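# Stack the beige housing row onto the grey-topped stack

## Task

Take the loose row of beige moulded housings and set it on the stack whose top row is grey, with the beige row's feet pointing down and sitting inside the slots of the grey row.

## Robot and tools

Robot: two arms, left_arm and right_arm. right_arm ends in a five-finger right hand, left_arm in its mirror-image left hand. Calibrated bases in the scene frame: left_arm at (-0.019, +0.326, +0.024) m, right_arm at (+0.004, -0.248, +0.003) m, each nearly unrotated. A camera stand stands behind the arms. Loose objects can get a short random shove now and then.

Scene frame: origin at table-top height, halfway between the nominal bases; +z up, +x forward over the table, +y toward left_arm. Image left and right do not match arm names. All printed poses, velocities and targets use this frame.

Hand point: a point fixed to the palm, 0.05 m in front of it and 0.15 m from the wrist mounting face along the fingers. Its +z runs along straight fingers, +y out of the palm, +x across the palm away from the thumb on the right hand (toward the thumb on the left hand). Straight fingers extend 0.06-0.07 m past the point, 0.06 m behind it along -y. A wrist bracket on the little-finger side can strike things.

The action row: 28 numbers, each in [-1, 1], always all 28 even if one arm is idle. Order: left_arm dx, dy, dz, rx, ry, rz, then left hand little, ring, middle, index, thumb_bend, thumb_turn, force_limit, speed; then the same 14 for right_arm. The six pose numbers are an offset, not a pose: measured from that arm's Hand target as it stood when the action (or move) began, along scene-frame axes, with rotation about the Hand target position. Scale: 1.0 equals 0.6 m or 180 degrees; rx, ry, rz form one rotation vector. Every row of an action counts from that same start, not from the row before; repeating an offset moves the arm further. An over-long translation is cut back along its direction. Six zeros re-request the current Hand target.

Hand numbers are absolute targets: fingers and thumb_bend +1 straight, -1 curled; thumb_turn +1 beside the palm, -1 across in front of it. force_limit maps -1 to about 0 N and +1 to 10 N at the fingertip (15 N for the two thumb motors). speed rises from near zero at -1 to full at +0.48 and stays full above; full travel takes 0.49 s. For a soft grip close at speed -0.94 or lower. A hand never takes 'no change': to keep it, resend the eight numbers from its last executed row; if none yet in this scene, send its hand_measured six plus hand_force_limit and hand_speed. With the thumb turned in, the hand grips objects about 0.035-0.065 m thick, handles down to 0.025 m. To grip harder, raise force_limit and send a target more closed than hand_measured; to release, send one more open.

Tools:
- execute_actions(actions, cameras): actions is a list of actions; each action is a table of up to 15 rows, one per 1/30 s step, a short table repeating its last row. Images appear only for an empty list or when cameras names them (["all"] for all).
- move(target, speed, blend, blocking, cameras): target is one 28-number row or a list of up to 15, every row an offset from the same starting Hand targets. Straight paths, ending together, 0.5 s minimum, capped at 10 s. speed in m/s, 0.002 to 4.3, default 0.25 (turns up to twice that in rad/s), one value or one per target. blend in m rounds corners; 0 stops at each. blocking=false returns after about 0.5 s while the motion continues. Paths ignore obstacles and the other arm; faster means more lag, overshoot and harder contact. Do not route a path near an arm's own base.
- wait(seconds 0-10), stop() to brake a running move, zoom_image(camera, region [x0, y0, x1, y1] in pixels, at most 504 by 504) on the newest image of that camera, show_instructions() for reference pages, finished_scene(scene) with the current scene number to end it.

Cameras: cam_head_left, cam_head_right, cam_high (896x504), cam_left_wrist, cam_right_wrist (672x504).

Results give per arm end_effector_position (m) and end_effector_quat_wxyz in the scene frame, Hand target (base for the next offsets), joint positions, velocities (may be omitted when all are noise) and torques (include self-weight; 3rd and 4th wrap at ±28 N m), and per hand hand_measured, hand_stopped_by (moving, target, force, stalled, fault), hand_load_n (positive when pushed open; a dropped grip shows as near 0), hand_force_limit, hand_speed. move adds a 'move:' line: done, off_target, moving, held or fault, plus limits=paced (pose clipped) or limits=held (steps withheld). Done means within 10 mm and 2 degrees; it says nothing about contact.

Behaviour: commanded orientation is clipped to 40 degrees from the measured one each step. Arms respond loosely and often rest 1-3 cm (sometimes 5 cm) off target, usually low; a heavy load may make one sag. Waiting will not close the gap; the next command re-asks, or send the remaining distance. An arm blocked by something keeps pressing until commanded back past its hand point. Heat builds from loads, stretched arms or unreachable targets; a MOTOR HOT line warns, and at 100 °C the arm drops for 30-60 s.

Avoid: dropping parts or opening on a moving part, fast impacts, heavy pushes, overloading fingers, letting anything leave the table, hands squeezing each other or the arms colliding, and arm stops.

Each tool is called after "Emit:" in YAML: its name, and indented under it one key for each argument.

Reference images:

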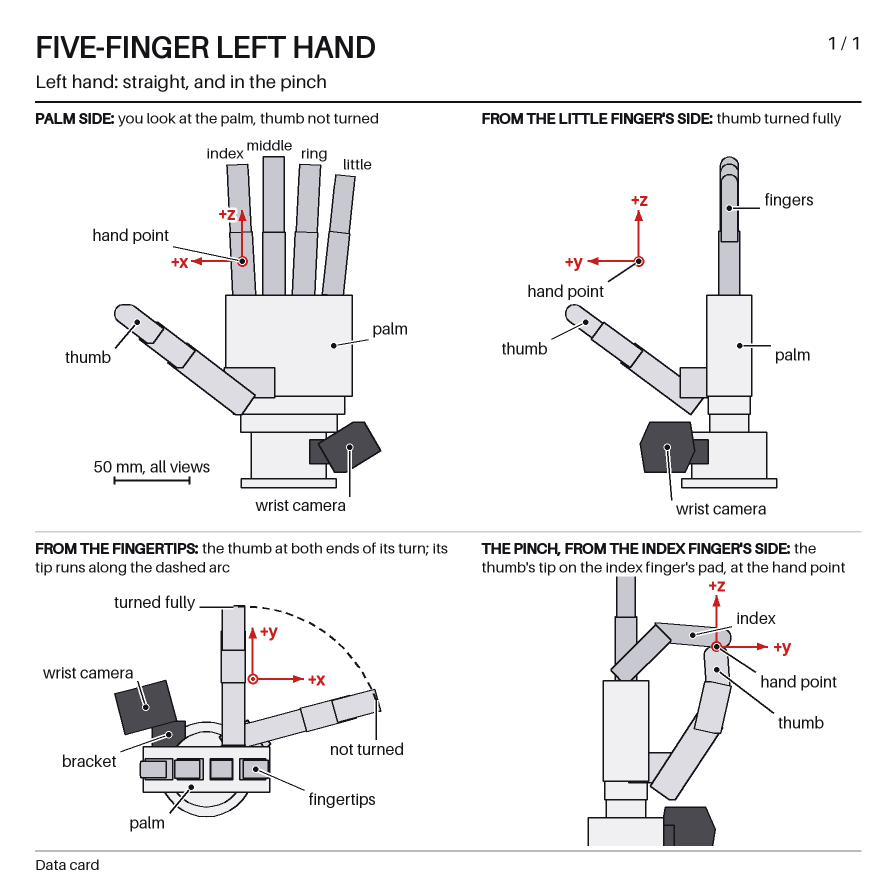

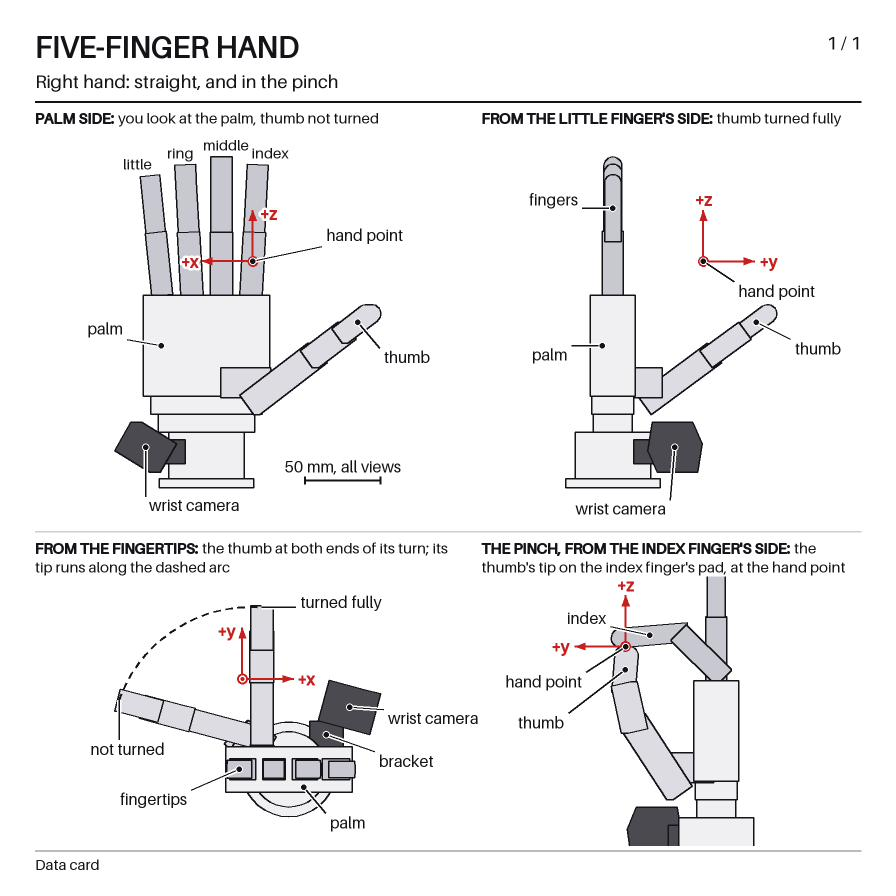

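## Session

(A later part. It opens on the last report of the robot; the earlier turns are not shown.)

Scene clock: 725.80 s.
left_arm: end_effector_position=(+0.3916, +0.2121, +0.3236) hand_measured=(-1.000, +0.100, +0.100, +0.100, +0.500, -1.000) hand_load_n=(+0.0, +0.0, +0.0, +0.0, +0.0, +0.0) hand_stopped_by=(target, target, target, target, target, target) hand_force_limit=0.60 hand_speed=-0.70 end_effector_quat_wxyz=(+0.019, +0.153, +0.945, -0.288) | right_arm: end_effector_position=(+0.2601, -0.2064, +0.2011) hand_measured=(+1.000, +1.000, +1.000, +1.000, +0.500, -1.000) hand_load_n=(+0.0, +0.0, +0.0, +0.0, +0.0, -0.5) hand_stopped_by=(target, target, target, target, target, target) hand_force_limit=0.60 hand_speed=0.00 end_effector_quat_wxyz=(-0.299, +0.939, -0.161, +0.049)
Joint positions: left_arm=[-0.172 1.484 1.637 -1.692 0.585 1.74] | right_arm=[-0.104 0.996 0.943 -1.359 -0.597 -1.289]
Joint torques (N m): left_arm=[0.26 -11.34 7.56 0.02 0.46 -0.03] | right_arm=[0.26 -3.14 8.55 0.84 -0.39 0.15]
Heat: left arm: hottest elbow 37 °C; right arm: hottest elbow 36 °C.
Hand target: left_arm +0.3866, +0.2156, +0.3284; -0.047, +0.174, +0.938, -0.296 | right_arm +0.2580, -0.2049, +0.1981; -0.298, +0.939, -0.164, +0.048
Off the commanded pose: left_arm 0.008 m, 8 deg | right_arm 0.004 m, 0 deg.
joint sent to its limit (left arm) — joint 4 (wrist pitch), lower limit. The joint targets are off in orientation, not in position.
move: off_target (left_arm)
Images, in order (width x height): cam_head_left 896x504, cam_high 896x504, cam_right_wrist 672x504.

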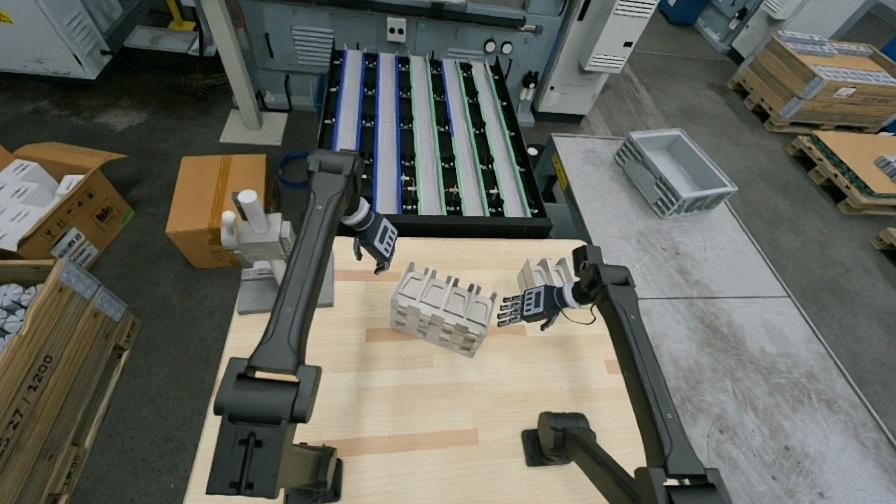

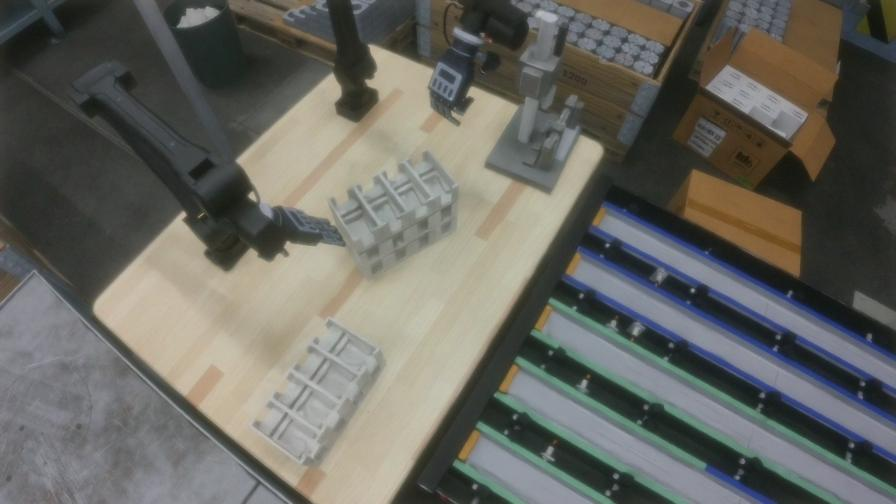

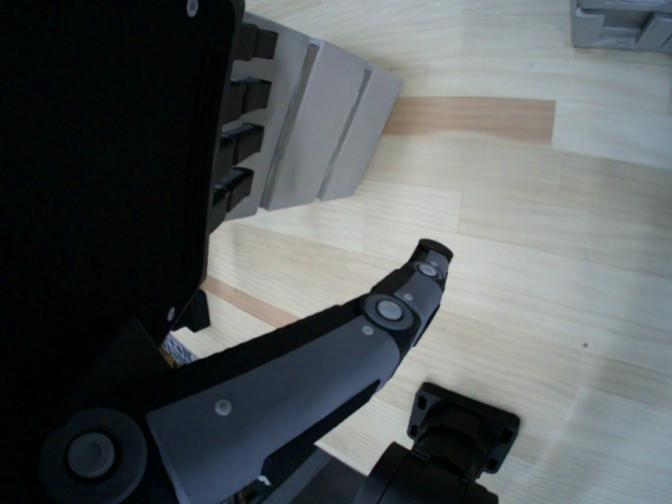

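Emit:
move:
  target: [0,0,0,0,0,0,-1,0.1,0.1,0.1,0.5,-1,0.6,-0.7,0.0034,0.0094,0,0,0,0,1,1,1,1,0.5,-1,0.6,0]
  speed: 0.03

Emit:
move:
  target: [0,0,0,0,0,0,-1,0.1,0.1,0.1,0.5,-1,0.6,-0.7,0.0034,0.0094,0,0,0,0,1,1,1,1,0.5,-1,0.6,0]
  speed: 0.03
  cameras: ["cam_high","cam_head_left","cam_right_wrist"]

Emit:
zoom_image:
  camera: "cam_right_wrist"
  region: [220, 0, 420, 220]

Emit:
zoom_image:
  camera: "cam_high"
  region: [310, 190, 400, 280]

Scene clock: 728.90 s.
left_arm: end_effector_position=(+0.3916, +0.2121, +0.3236) hand_measured=(-1.000, +0.100, +0.100, +0.100, +0.500, -1.000) hand_load_n=(+0.0, +0.0, +0.0, +0.0, +0.0, +0.0) hand_stopped_by=(target, target, target, target, target, target) hand_force_limit=0.60 hand_speed=-0.70 end_effector_quat_wxyz=(+0.019, +0.153, +0.945, -0.288) | right_arm: end_effector_position=(+0.2621, -0.2012, +0.2012) hand_measured=(+1.000, +1.000, +1.000, +1.000, +0.500, -1.000) hand_load_n=(+0.0, +0.0, +0.0, +0.0, +0.0, +0.0) hand_stopped_by=(target, target, target, target, target, target) hand_force_limit=0.60 hand_speed=0.00 end_effector_quat_wxyz=(-0.299, +0.939, -0.161, +0.050)
Joint positions: left_arm=[-0.172 1.484 1.637 -1.692 0.585 1.74] | right_arm=[-0.083 0.996 0.943 -1.344 -0.593 -1.263]
Joint torques (N m): left_arm=[0.26 -11.28 7.56 0.01 0.46 -0.03] | right_arm=[0.44 -3.08 8.61 0.87 -0.38 0.15]
Heat: left arm: hottest elbow 37 °C; right arm: hottest elbow 36 °C.
Hand target: left_arm +0.3866, +0.2156, +0.3284; -0.047, +0.174, +0.938, -0.296 | right_arm +0.2601, -0.1993, +0.1981; -0.298, +0.939, -0.164, +0.048
Off the commanded pose: left_arm 0.008 m, 8 deg | right_arm 0.004 m, 0 deg.
joint sent to its limit (left arm) — joint 4 (wrist pitch), lower limit. The joint targets are off in orientation, not in position.
move: off_target (left_arm)

Scene clock: 729.77 s.
left_arm: end_effector_position=(+0.3916, +0.2121, +0.3236) hand_measured=(-1.000, +0.100, +0.100, +0.100, +0.500, -1.000) hand_load_n=(+0.0, +0.0, +0.0, +0.0, +0.0, +0.0) hand_stopped_by=(target, target, target, target, target, target) hand_force_limit=0.60 hand_speed=-0.70 end_effector_quat_wxyz=(+0.019, +0.153, +0.945, -0.288) | right_arm: end_effector_position=(+0.2638, -0.1956, +0.2014) hand_measured=(+1.000, +1.000, +1.000, +1.000, +0.500, -1.000) hand_load_n=(+0.0, +0.0, +0.0, +0.0, +0.0, +0.0) hand_stopped_by=(target, target, target, target, target, target) hand_force_limit=0.60 hand_speed=0.00 end_effector_quat_wxyz=(-0.299, +0.939, -0.161, +0.051)
Joint positions: left_arm=[-0.172 1.484 1.637 -1.692 0.585 1.74] | right_arm=[-0.062 0.996 0.943 -1.328 -0.59 -1.238]
Joint torques (N m): left_arm=[0.21 -11.28 7.56 0.02 0.46 -0.03] | right_arm=[0.44 -2.96 8.69 0.9 -0.38 0.15]
Heat: left arm: hottest elbow 37 °C; right arm: hottest elbow 36 °C.
Hand target: left_arm +0.3866, +0.2156, +0.3284; -0.047, +0.174, +0.938, -0.296 | right_arm +0.2622, -0.1937, +0.1981; -0.298, +0.939, -0.164, +0.048
Off the commanded pose: left_arm 0.008 m, 8 deg | right_arm 0.004 m, 0 deg.
joint sent to its limit (left arm) — joint 4 (wrist pitch), lower limit. The joint targets are off in orientation, not in position.
move: off_target (left_arm)
Images, in order (width x height): cam_head_left 896x504, cam_high 896x504, cam_right_wrist 672x504.

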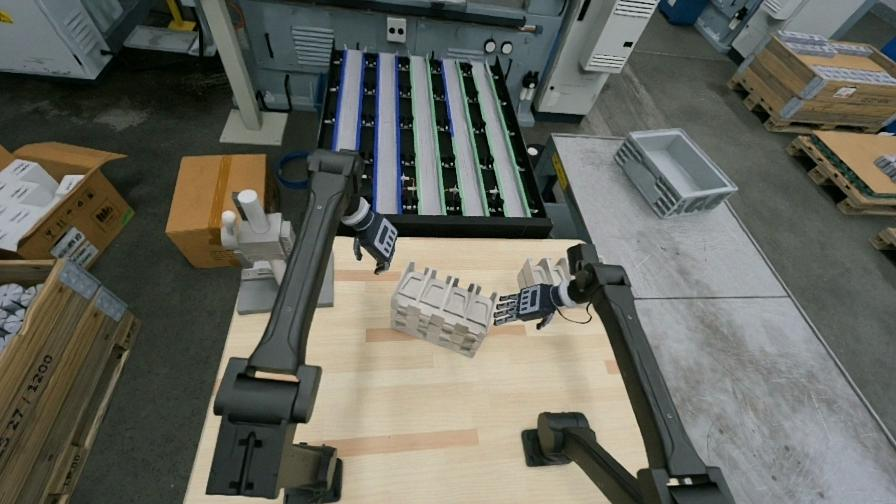

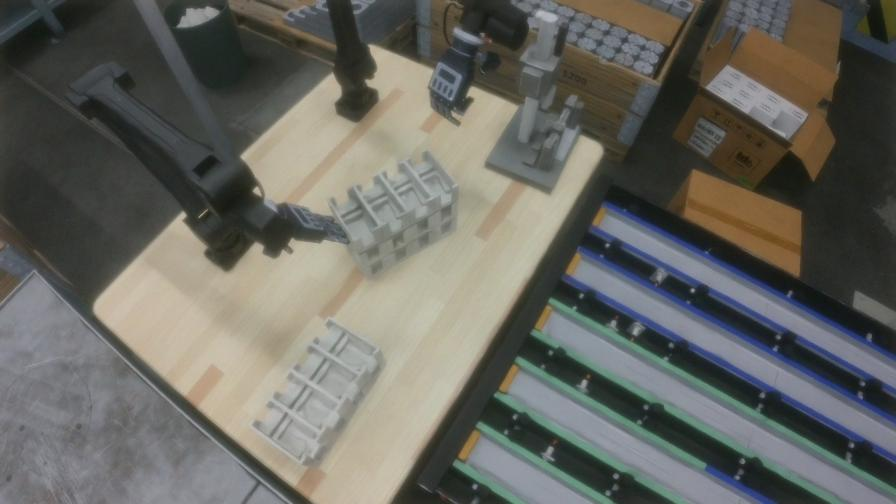

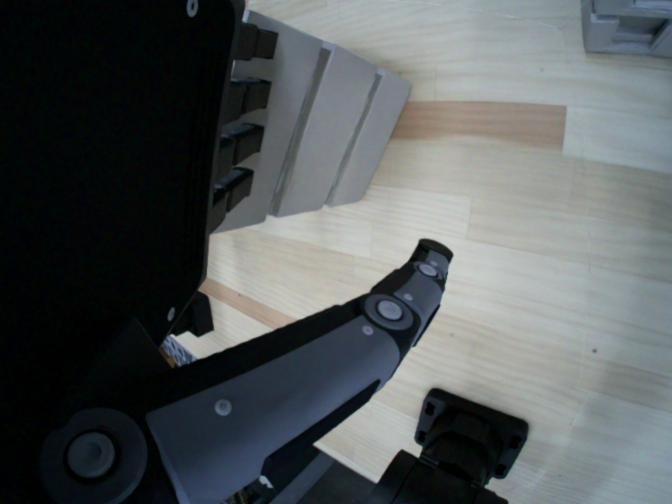

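Scaled by 2.291 from the camera's 672x504 image, which has a finer 960x720 frame.

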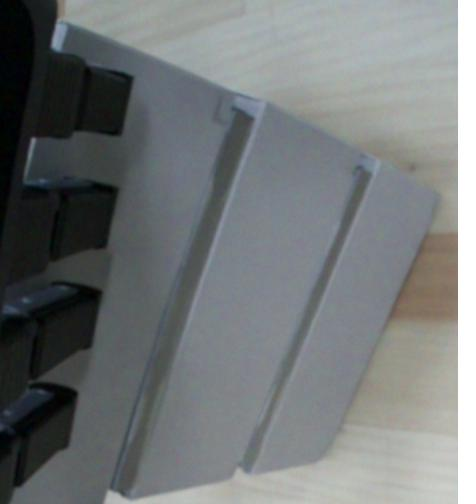

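Scaled by 5.600 from the camera's 896x504 image, which has a finer 1280x720 frame.

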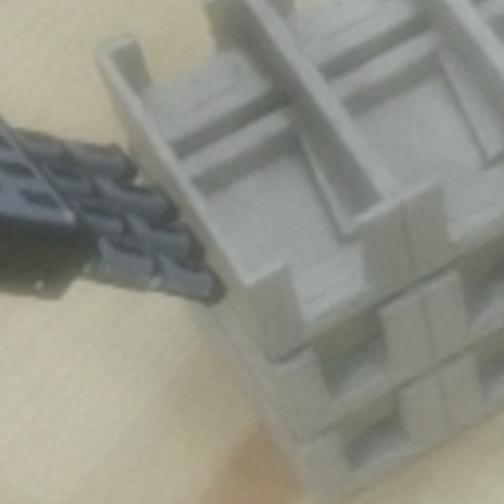

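Emit:
move:
  target: [0,0,0,0,0,0,-1,0.1,0.1,0.1,0.5,-1,0.6,-0.7,0.0014,0.0038,0,0,0,0,1,1,1,1,0.5,-1,0.6,0]
  speed: 0.03

Emit:
move:
  target: [0,0,0,0,0,0,-1,0.1,0.1,0.1,0.5,-1,0.6,-0.7,0.0014,0.0038,0,0,0,0,1,1,1,1,0.5,-1,0.6,0]
  speed: 0.03
  cameras: ["cam_high","cam_head_left","cam_right_wrist"]

Emit:
zoom_image:
  camera: "cam_right_wrist"
  region: [220, 0, 420, 220]

Emit:
zoom_image:
  camera: "cam_high"
  region: [310, 190, 400, 280]

Scene clock: 732.23 s.
left_arm: end_effector_position=(+0.3916, +0.2121, +0.3236) hand_measured=(-1.000, +0.100, +0.100, +0.100, +0.500, -1.000) hand_load_n=(+0.0, +0.0, +0.0, +0.0, +0.0, +0.0) hand_stopped_by=(target, target, target, target, target, target) hand_force_limit=0.60 hand_speed=-0.70 end_effector_quat_wxyz=(+0.019, +0.153, +0.945, -0.288) | right_arm: end_effector_position=(+0.2644, -0.1934, +0.2015) hand_measured=(+1.000, +1.000, +1.000, +1.000, +0.500, -1.000) hand_load_n=(+0.0, +0.0, +0.0, +0.0, +0.0, +0.0) hand_stopped_by=(target, target, target, target, target, target) hand_force_limit=0.60 hand_speed=0.00 end_effector_quat_wxyz=(-0.299, +0.939, -0.161, +0.051)
Joint positions: left_arm=[-0.172 1.484 1.637 -1.692 0.585 1.74] | right_arm=[-0.054 0.996 0.943 -1.323 -0.588 -1.227]
Joint torques (N m): left_arm=[0.26 -11.28 7.56 0.01 0.46 -0.03] | right_arm=[0.5 -2.96 8.73 0.91 -0.39 0.14]
Heat: left arm: hottest elbow 37 °C; right arm: hottest elbow 36 °C.
Hand target: left_arm +0.3866, +0.2156, +0.3284; -0.047, +0.174, +0.938, -0.296 | right_arm +0.2629, -0.1914, +0.1981; -0.297, +0.939, -0.164, +0.048
Off the commanded pose: left_arm 0.008 m, 8 deg | right_arm 0.004 m, 0 deg.
joint sent to its limit (left arm) — joint 4 (wrist pitch), lower limit. The joint targets are off in orientation, not in position.
move: off_target (left_arm)

Scene clock: 732.97 s.
left_arm: end_effector_position=(+0.3916, +0.2121, +0.3236) hand_measured=(-1.000, +0.100, +0.100, +0.100, +0.500, -1.000) hand_load_n=(+0.0, +0.0, +0.0, +0.0, +0.0, +0.0) hand_stopped_by=(target, target, target, target, target, target) hand_force_limit=0.60 hand_speed=-0.70 end_effector_quat_wxyz=(+0.019, +0.153, +0.945, -0.288) | right_arm: end_effector_position=(+0.2644, -0.1928, +0.2013) hand_measured=(+1.000, +1.000, +1.000, +1.000, +0.500, -1.000) hand_load_n=(+0.0, +0.0, -0.5, +0.0, +0.0, +0.0) hand_stopped_by=(target, target, target, target, target, target) hand_force_limit=0.60 hand_speed=0.00 end_effector_quat_wxyz=(-0.297, +0.939, -0.164, +0.050)
Joint positions: left_arm=[-0.172 1.484 1.637 -1.692 0.585 1.74] | right_arm=[-0.049 0.996 0.943 -1.32 -0.583 -1.218]
Joint torques (N m): left_arm=[0.21 -11.34 7.56 0.01 0.46 -0.03] | right_arm=[0.79 -2.84 8.76 1.06 -0.53 0.14]
Heat: left arm: hottest elbow 37 °C; right arm: hottest elbow 36 °C.
Hand target: left_arm +0.3866, +0.2156, +0.3284; -0.047, +0.174, +0.938, -0.296 | right_arm +0.2638, -0.1891, +0.1981; -0.298, +0.939, -0.164, +0.048
Off the commanded pose: left_arm 0.008 m, 8 deg | right_arm 0.005 m, 0 deg.
joint sent to its limit (left arm) — joint 4 (wrist pitch), lower limit. The joint targets are off in orientation, not in position.
move: off_target (left_arm)
Images, in order (width x height): cam_head_left 896x504, cam_high 896x504, cam_right_wrist 672x504.

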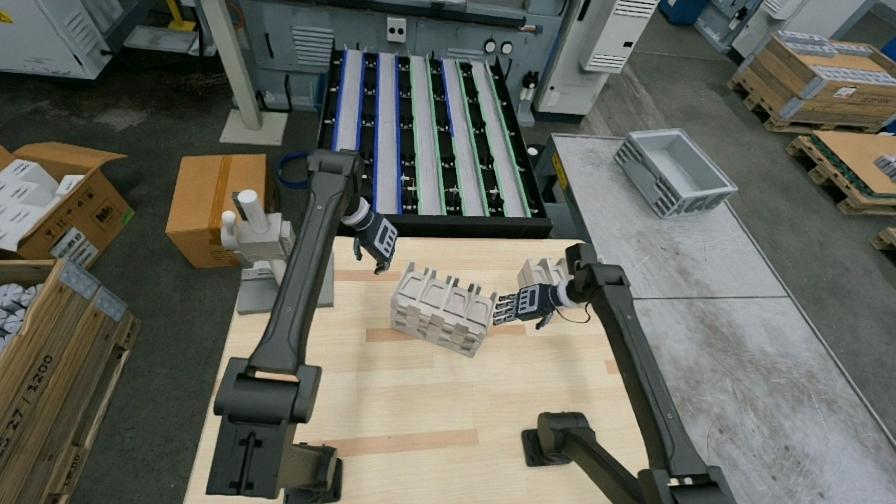

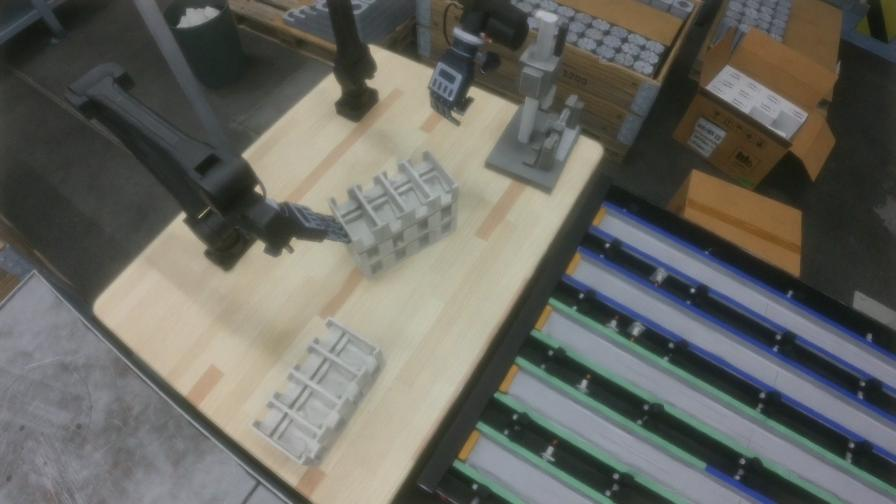

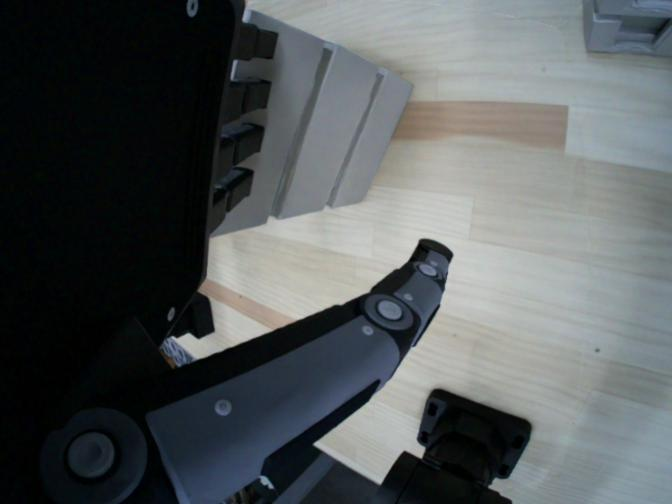

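Scaled by 2.291 from the camera's 672x504 image, which has a finer 960x720 frame.

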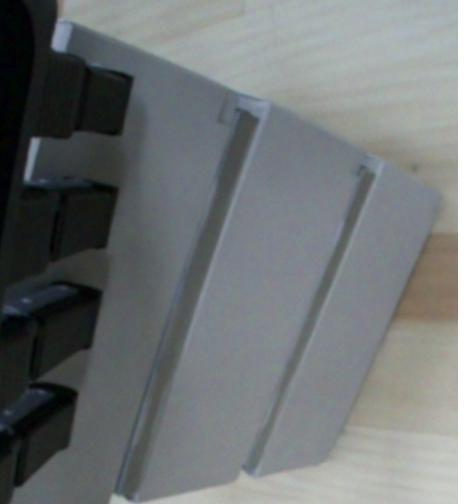

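Scaled by 5.600 from the camera's 896x504 image, which has a finer 1280x720 frame.

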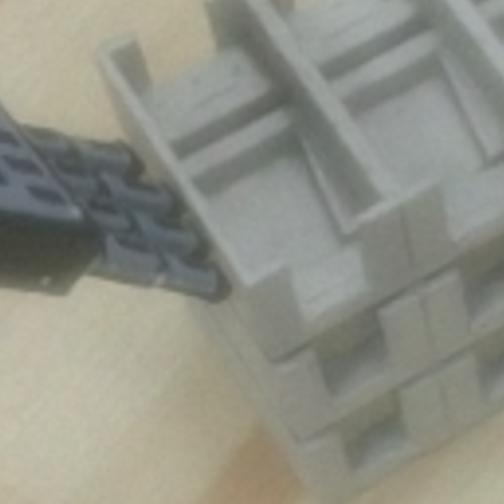

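Emit:
move:
  target: [0,0,0,0,0,0,-1,0.1,0.1,0.1,0.5,-1,0.6,-0.7,0.0014,0.0038,0,0,0,0,1,1,1,1,0.5,-1,0.6,0]
  speed: 0.03

Emit:
move:
  target: [0,0,0,0,0,0,-1,0.1,0.1,0.1,0.5,-1,0.6,-0.7,0.0007,0.0019,0,0,0,0,1,1,1,1,0.5,-1,0.6,0]
  speed: 0.03

Emit:
move:
  target: [0,0,0,0,0,0,-1,0.1,0.1,0.1,0.5,-1,0.6,-0.7,0.0007,0.0019,0,0,0,0,1,1,1,1,0.5,-1,0.6,0]
  speed: 0.03

Scene clock: 735.57 s.
left_arm: end_effector_position=(+0.3916, +0.2121, +0.3236) hand_measured=(-1.000, +0.100, +0.100, +0.100, +0.500, -1.000) hand_load_n=(+0.0, +0.0, +0.0, +0.0, +0.0, +0.0) hand_stopped_by=(target, target, target, target, target, target) hand_force_limit=0.60 hand_speed=-0.70 end_effector_quat_wxyz=(+0.019, +0.153, +0.945, -0.288) | right_arm: end_effector_position=(+0.2653, -0.1910, +0.2013) hand_measured=(+1.000, +1.000, +1.000, +1.000, +0.500, -1.000) hand_load_n=(+0.0, +0.0, -1.0, +0.0, +0.0, +0.0) hand_stopped_by=(target, target, target, target, target, target) hand_force_limit=0.60 hand_speed=0.00 end_effector_quat_wxyz=(-0.296, +0.940, -0.164, +0.051)
Joint positions: left_arm=[-0.172 1.484 1.637 -1.692 0.585 1.74] | right_arm=[-0.041 0.996 0.943 -1.313 -0.58 -1.208]
Joint torques (N m): left_arm=[0.21 -11.28 7.54 0.02 0.46 -0.03] | right_arm=[0.97 -2.78 8.81 1.03 -0.56 0.16]
Heat: left arm: hottest elbow 37 °C; right arm: hottest elbow 36 °C.
Hand target: left_arm +0.3866, +0.2156, +0.3284; -0.047, +0.174, +0.938, -0.296 | right_arm +0.2646, -0.1869, +0.1981; -0.297, +0.939, -0.164, +0.048
Off the commanded pose: left_arm 0.008 m, 8 deg | right_arm 0.005 m, 0 deg.
joint sent to its limit (left arm) — joint 4 (wrist pitch), lower limit. The joint targets are off in orientation, not in position.
move: off_target (left_arm)

Scene clock: 736.27 s.
left_arm: end_effector_position=(+0.3916, +0.2121, +0.3236) hand_measured=(-1.000, +0.100, +0.100, +0.100, +0.500, -1.000) hand_load_n=(+0.0, +0.0, -0.5, +0.0, +0.0, +0.0) hand_stopped_by=(target, target, target, target, target, target) hand_force_limit=0.60 hand_speed=-0.70 end_effector_quat_wxyz=(+0.019, +0.153, +0.945, -0.288) | right_arm: end_effector_position=(+0.2657, -0.1901, +0.2014) hand_measured=(+1.000, +1.000, +1.000, +1.000, +0.500, -1.000) hand_load_n=(+0.0, +0.0, -1.0, +0.0, +0.0, +0.0) hand_stopped_by=(target, target, target, target, target, target) hand_force_limit=0.60 hand_speed=0.00 end_effector_quat_wxyz=(-0.296, +0.939, -0.165, +0.051)
Joint positions: left_arm=[-0.172 1.484 1.637 -1.692 0.585 1.74] | right_arm=[-0.038 0.996 0.943 -1.31 -0.579 -1.202]
Joint torques (N m): left_arm=[0.21 -11.28 7.56 0.01 0.46 -0.03] | right_arm=[0.91 -2.78 8.84 1.05 -0.59 0.15]
Heat: left arm: hottest elbow 37 °C; right arm: hottest elbow 36 °C.
Hand target: left_arm +0.3866, +0.2156, +0.3284; -0.047, +0.174, +0.938, -0.296 | right_arm +0.2651, -0.1857, +0.1982; -0.298, +0.939, -0.164, +0.048
Off the commanded pose: left_arm 0.008 m, 8 deg | right_arm 0.006 m, 0 deg.
joint sent to its limit (left arm) — joint 4 (wrist pitch), lower limit. The joint targets are off in orientation, not in position.
move: off_target (left_arm)

Scene clock: 736.97 s.
left_arm: end_effector_position=(+0.3916, +0.2121, +0.3236) hand_measured=(-1.000, +0.100, +0.100, +0.100, +0.500, -1.000) hand_load_n=(+0.0, +0.0, +0.0, +0.0, +0.0, +0.0) hand_stopped_by=(target, target, target, target, target, target) hand_force_limit=0.60 hand_speed=-0.70 end_effector_quat_wxyz=(+0.019, +0.153, +0.945, -0.288) | right_arm: end_effector_position=(+0.2656, -0.1899, +0.2013) hand_measured=(+1.000, +1.000, +1.000, +1.000, +0.500, -1.000) hand_load_n=(+0.0, +0.0, -1.5, +0.0, +0.0, +0.0) hand_stopped_by=(target, target, target, target, target, target) hand_force_limit=0.60 hand_speed=0.00 end_effector_quat_wxyz=(-0.295, +0.940, -0.166, +0.051)
Joint positions: left_arm=[-0.172 1.484 1.637 -1.692 0.585 1.74] | right_arm=[-0.036 0.996 0.943 -1.309 -0.576 -1.198]
Joint torques (N m): left_arm=[0.26 -11.28 7.56 0.01 0.46 -0.03] | right_arm=[1.14 -2.73 8.87 1.13 -0.66 0.16]
Heat: left arm: hottest elbow 37 °C; right arm: hottest elbow 36 °C.
Hand target: left_arm +0.3866, +0.2156, +0.3284; -0.047, +0.174, +0.938, -0.296 | right_arm +0.2655, -0.1846, +0.1981; -0.298, +0.939, -0.164, +0.048
Off the commanded pose: left_arm 0.008 m, 8 deg | right_arm 0.006 m, 0 deg.
joint sent to its limit (left arm) — joint 4 (wrist pitch), lower limit. The joint targets are off in orientation, not in position.
move: off_target (left_arm)

Emit:
wait:
  seconds: 0.1
  cameras: ["cam_high","cam_head_left","cam_right_wrist"]

Emit:
zoom_image:
  camera: "cam_high"
  region: [390, 180, 460, 250]

Emit:
zoom_image:
  camera: "cam_high"
  region: [335, 210, 405, 280]

Emit:
zoom_image:
  camera: "cam_head_left"
  region: [382, 280, 442, 340]

Emit:
zoom_image:
  camera: "cam_head_left"
  region: [440, 310, 500, 370]

Emit:
zoom_image:
  camera: "cam_right_wrist"
  region: [220, 0, 420, 220]

Scene clock: 738.60 s.
left_arm: end_effector_position=(+0.3916, +0.2121, +0.3236) hand_measured=(-1.000, +0.100, +0.100, +0.100, +0.500, -1.000) hand_load_n=(+0.0, +0.0, +0.0, +0.0, +0.0, +0.0) hand_stopped_by=(target, target, target, target, target, target) hand_force_limit=0.60 hand_speed=-0.70 end_effector_quat_wxyz=(+0.019, +0.153, +0.945, -0.288) | right_arm: end_effector_position=(+0.2656, -0.1898, +0.2013) hand_measured=(+1.000, +1.000, +1.000, +1.000, +0.500, -1.000) hand_load_n=(+0.0, +0.0, -1.5, +0.0, +0.0, +0.0) hand_stopped_by=(target, target, target, target, target, target) hand_force_limit=0.60 hand_speed=0.00 end_effector_quat_wxyz=(-0.295, +0.940, -0.166, +0.051)
Joint positions: left_arm=[-0.172 1.484 1.637 -1.692 0.585 1.74] | right_arm=[-0.036 0.996 0.943 -1.309 -0.576 -1.197]
Joint torques (N m): left_arm=[0.21 -11.28 7.56 0.01 0.46 -0.03] | right_arm=[1.14 -2.73 8.87 1.11 -0.66 0.16]
Heat: left arm: hottest elbow 37 °C; right arm: hottest elbow 36 °C.
Hand target: left_arm +0.3866, +0.2156, +0.3284; -0.047, +0.174, +0.938, -0.296 | right_arm +0.2655, -0.1846, +0.1981; -0.298, +0.939, -0.164, +0.048
Off the commanded pose: left_arm 0.008 m, 8 deg | right_arm 0.006 m, 0 deg.
wait: 0.10 s; at rest from the start
Images, in order (width x height): cam_head_left 896x504, cam_high 896x504, cam_right_wrist 672x504.

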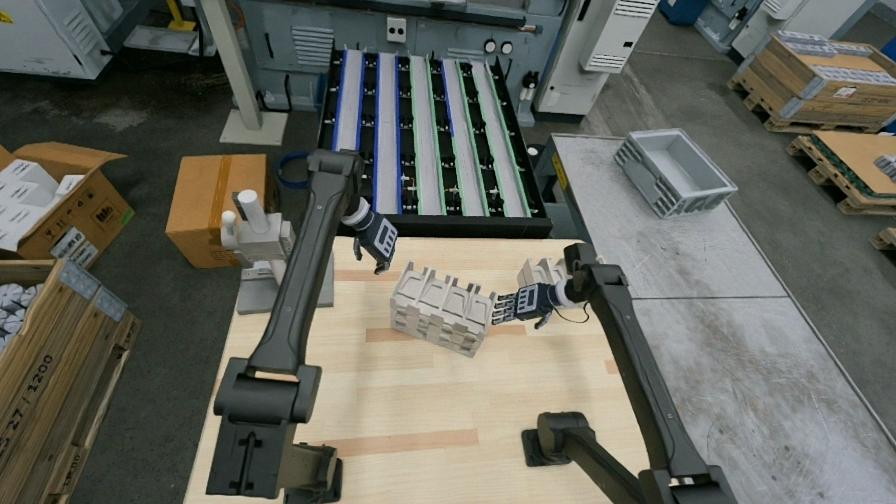

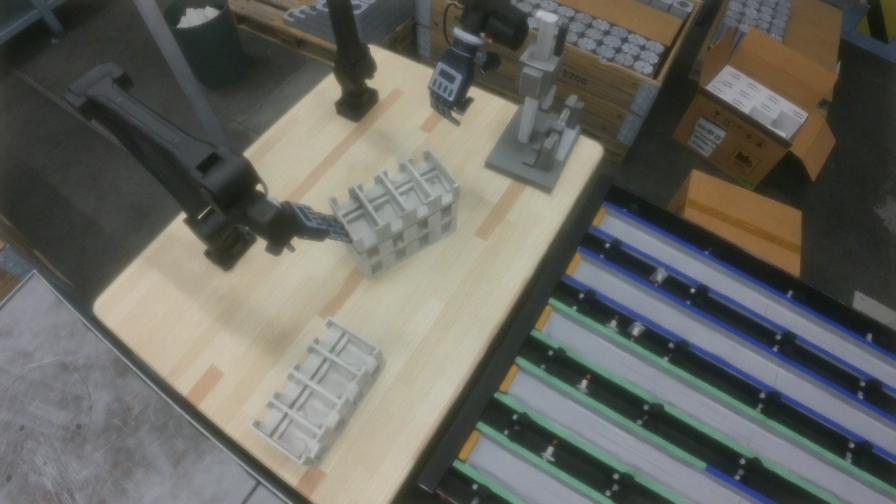

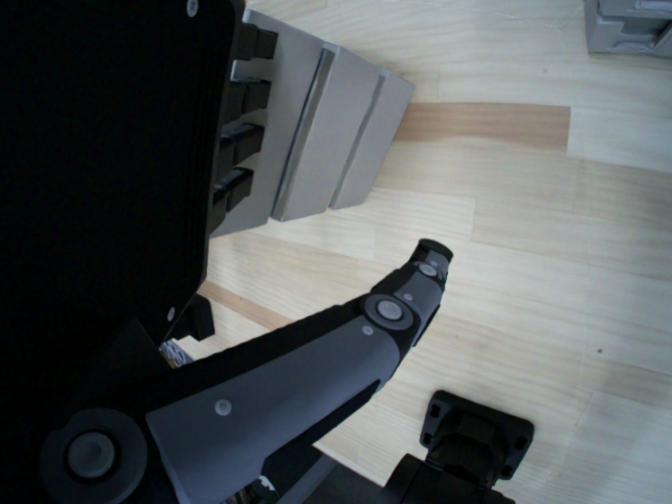

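Scaled by 7.200 from the camera's 896x504 image, which has a finer 1280x720 frame.

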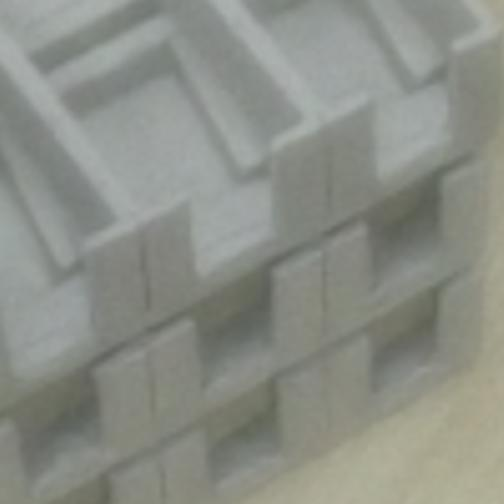

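Scaled by 7.200 from the camera's 896x504 image, which has a finer 1280x720 frame.

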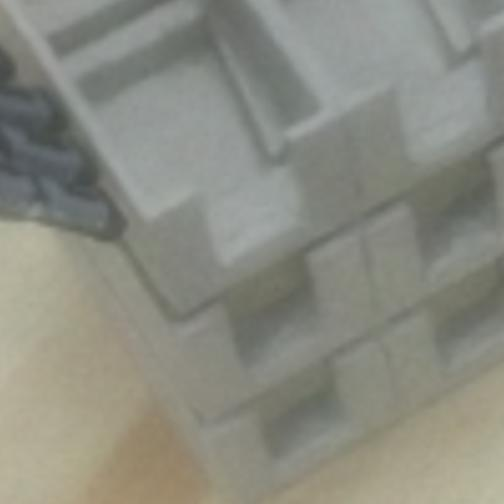

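Scaled by 8.400 from the camera's 896x504 image, which has a finer 1280x720 frame.

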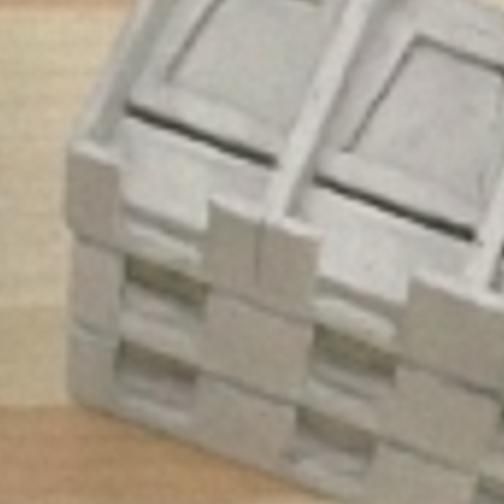

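Scaled by 8.400 from the camera's 896x504 image, which has a finer 1280x720 frame.

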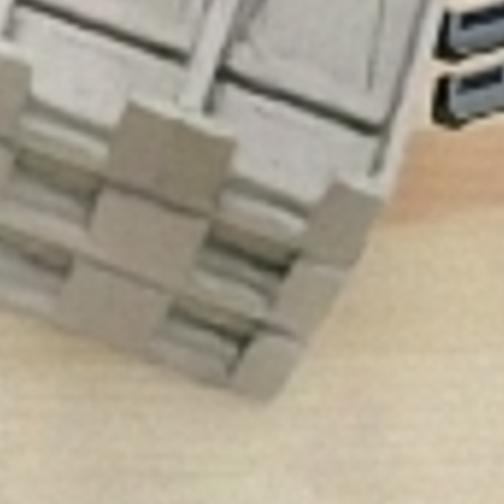

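Scaled by 2.291 from the camera's 672x504 image, which has a finer 960x720 frame.

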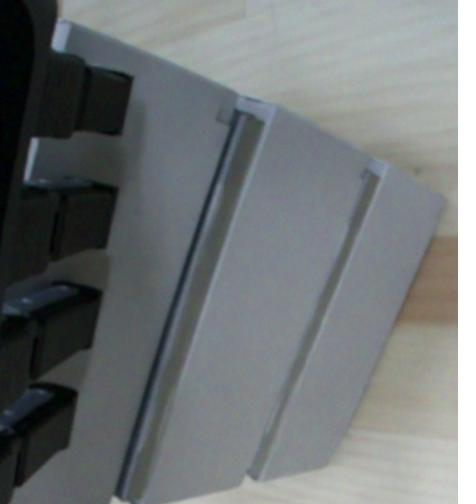

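Emit:
move:
  target:
    - [0.058,0.075,-0.033,0,0,0,-1,0.1,0.1,0.1,0.5,-1,0.6,-0.7,-0.012,-0.035,0.0,0,0,0,1,1,1,1,0.5,-1,0.6,0]
    - [0.058,0.075,-0.213,0,0,0,1,1,1,1,0.5,-1,0.6,0,-0.012,-0.035,0,0,0,0,1,1,1,1,0.5,-1,0.6,0]
  speed: 0.12
  cameras: ["cam_high","cam_head_left","cam_left_wrist","cam_right_wrist"]

Emit:
zoom_image:
  camera: "cam_left_wrist"
  region: [240, 0, 480, 240]

Emit:
zoom_image:
  camera: "cam_right_wrist"
  region: [220, 0, 420, 220]

Scene clock: 755.13 s.
left_arm: end_effector_position=(+0.4194, +0.2581, +0.2030) hand_measured=(+1.000, +1.000, +1.000, +1.000, +0.500, -1.000) hand_load_n=(+0.0, +0.0, +0.0, +0.0, +0.0, +0.0) hand_stopped_by=(target, target, target, target, target, target) hand_force_limit=0.60 hand_speed=0.00 end_effector_quat_wxyz=(-0.051, +0.175, +0.938, -0.294) | right_arm: end_effector_position=(+0.2625, -0.2041, +0.2012) hand_measured=(+1.000, +1.000, +1.000, +1.000, +0.500, -1.000) hand_load_n=(+0.0, +0.0, +0.0, +0.0, +0.0, +0.0) hand_stopped_by=(target, target, target, target, target, target) hand_force_limit=0.60 hand_speed=0.00 end_effector_quat_wxyz=(-0.297, +0.939, -0.165, +0.052)
Joint positions: left_arm=[-0.07 1.666 1.521 -1.636 0.573 1.96] | right_arm=[-0.093 0.996 0.943 -1.344 -0.591 -1.265]
Joint torques (N m): left_arm=[0.44 -12.04 7.39 0.17 0.63 -0.05] | right_arm=[-0.73 -3.02 8.64 0.25 -0.63 -0.13]
Heat: left arm: hottest elbow 36 °C; right arm: hottest elbow 36 °C.
Hand target: left_arm +0.4213, +0.2605, +0.2007; -0.047, +0.175, +0.938, -0.296 | right_arm +0.2583, -0.2055, +0.1982; -0.298, +0.939, -0.164, +0.048
Off the commanded pose: left_arm 0.004 m, 0 deg | right_arm 0.005 m, 0 deg.
move: done
Images, in order (width x height): cam_head_left 896x504, cam_high 896x504, cam_left_wrist 672x504, cam_right_wrist 672x504.

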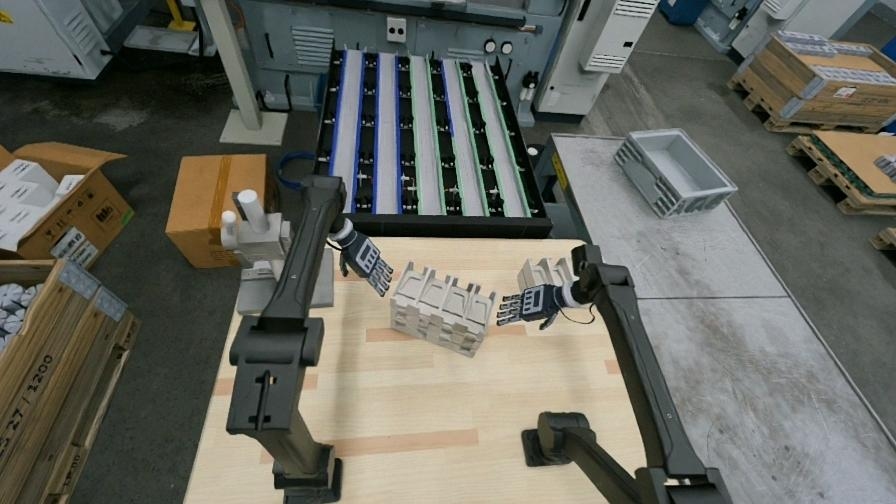

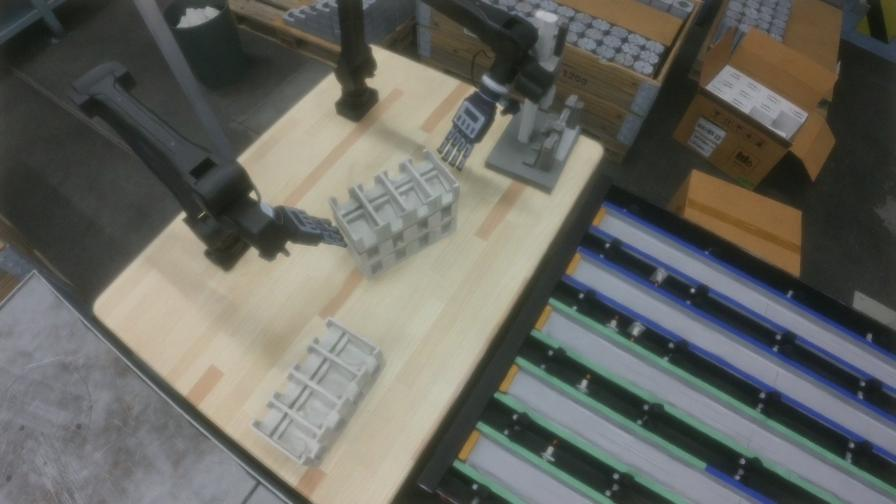

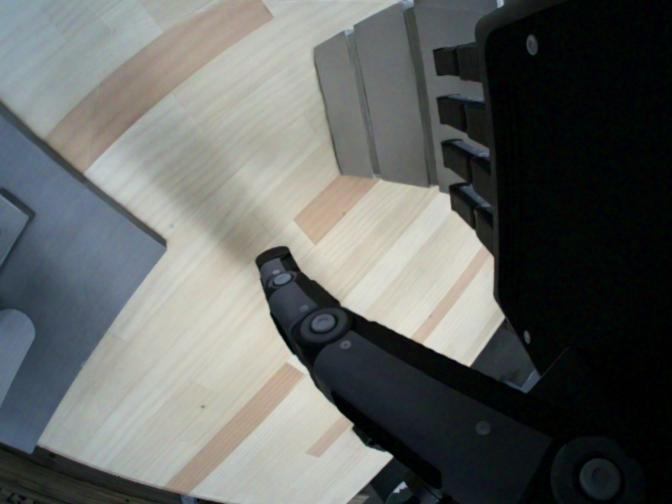

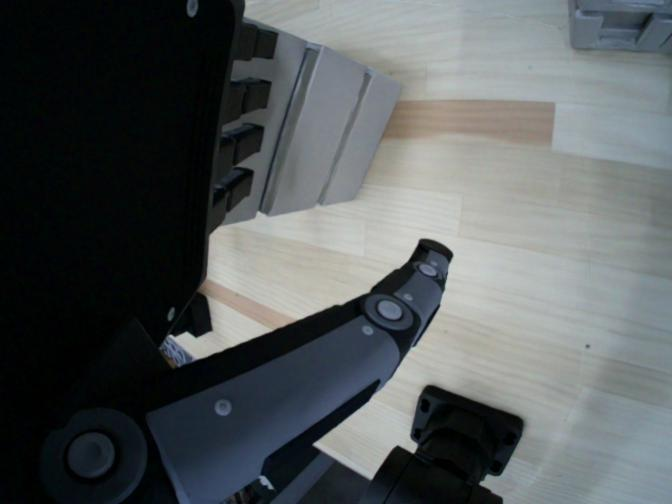

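Scaled by 2.100 from the camera's 672x504 image, which has a finer 960x720 frame.

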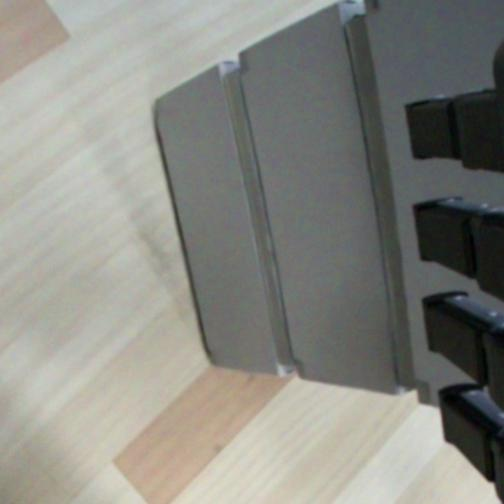

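Scaled by 2.291 from the camera's 672x504 image, which has a finer 960x720 frame.

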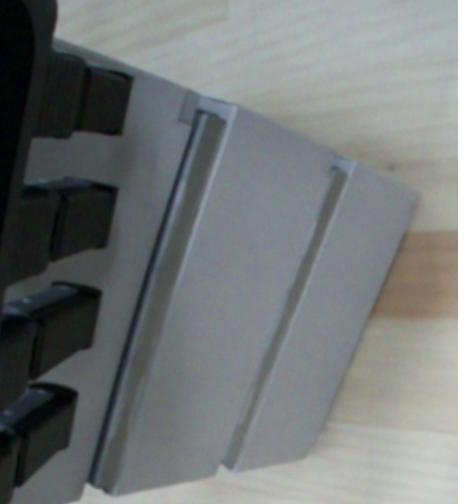

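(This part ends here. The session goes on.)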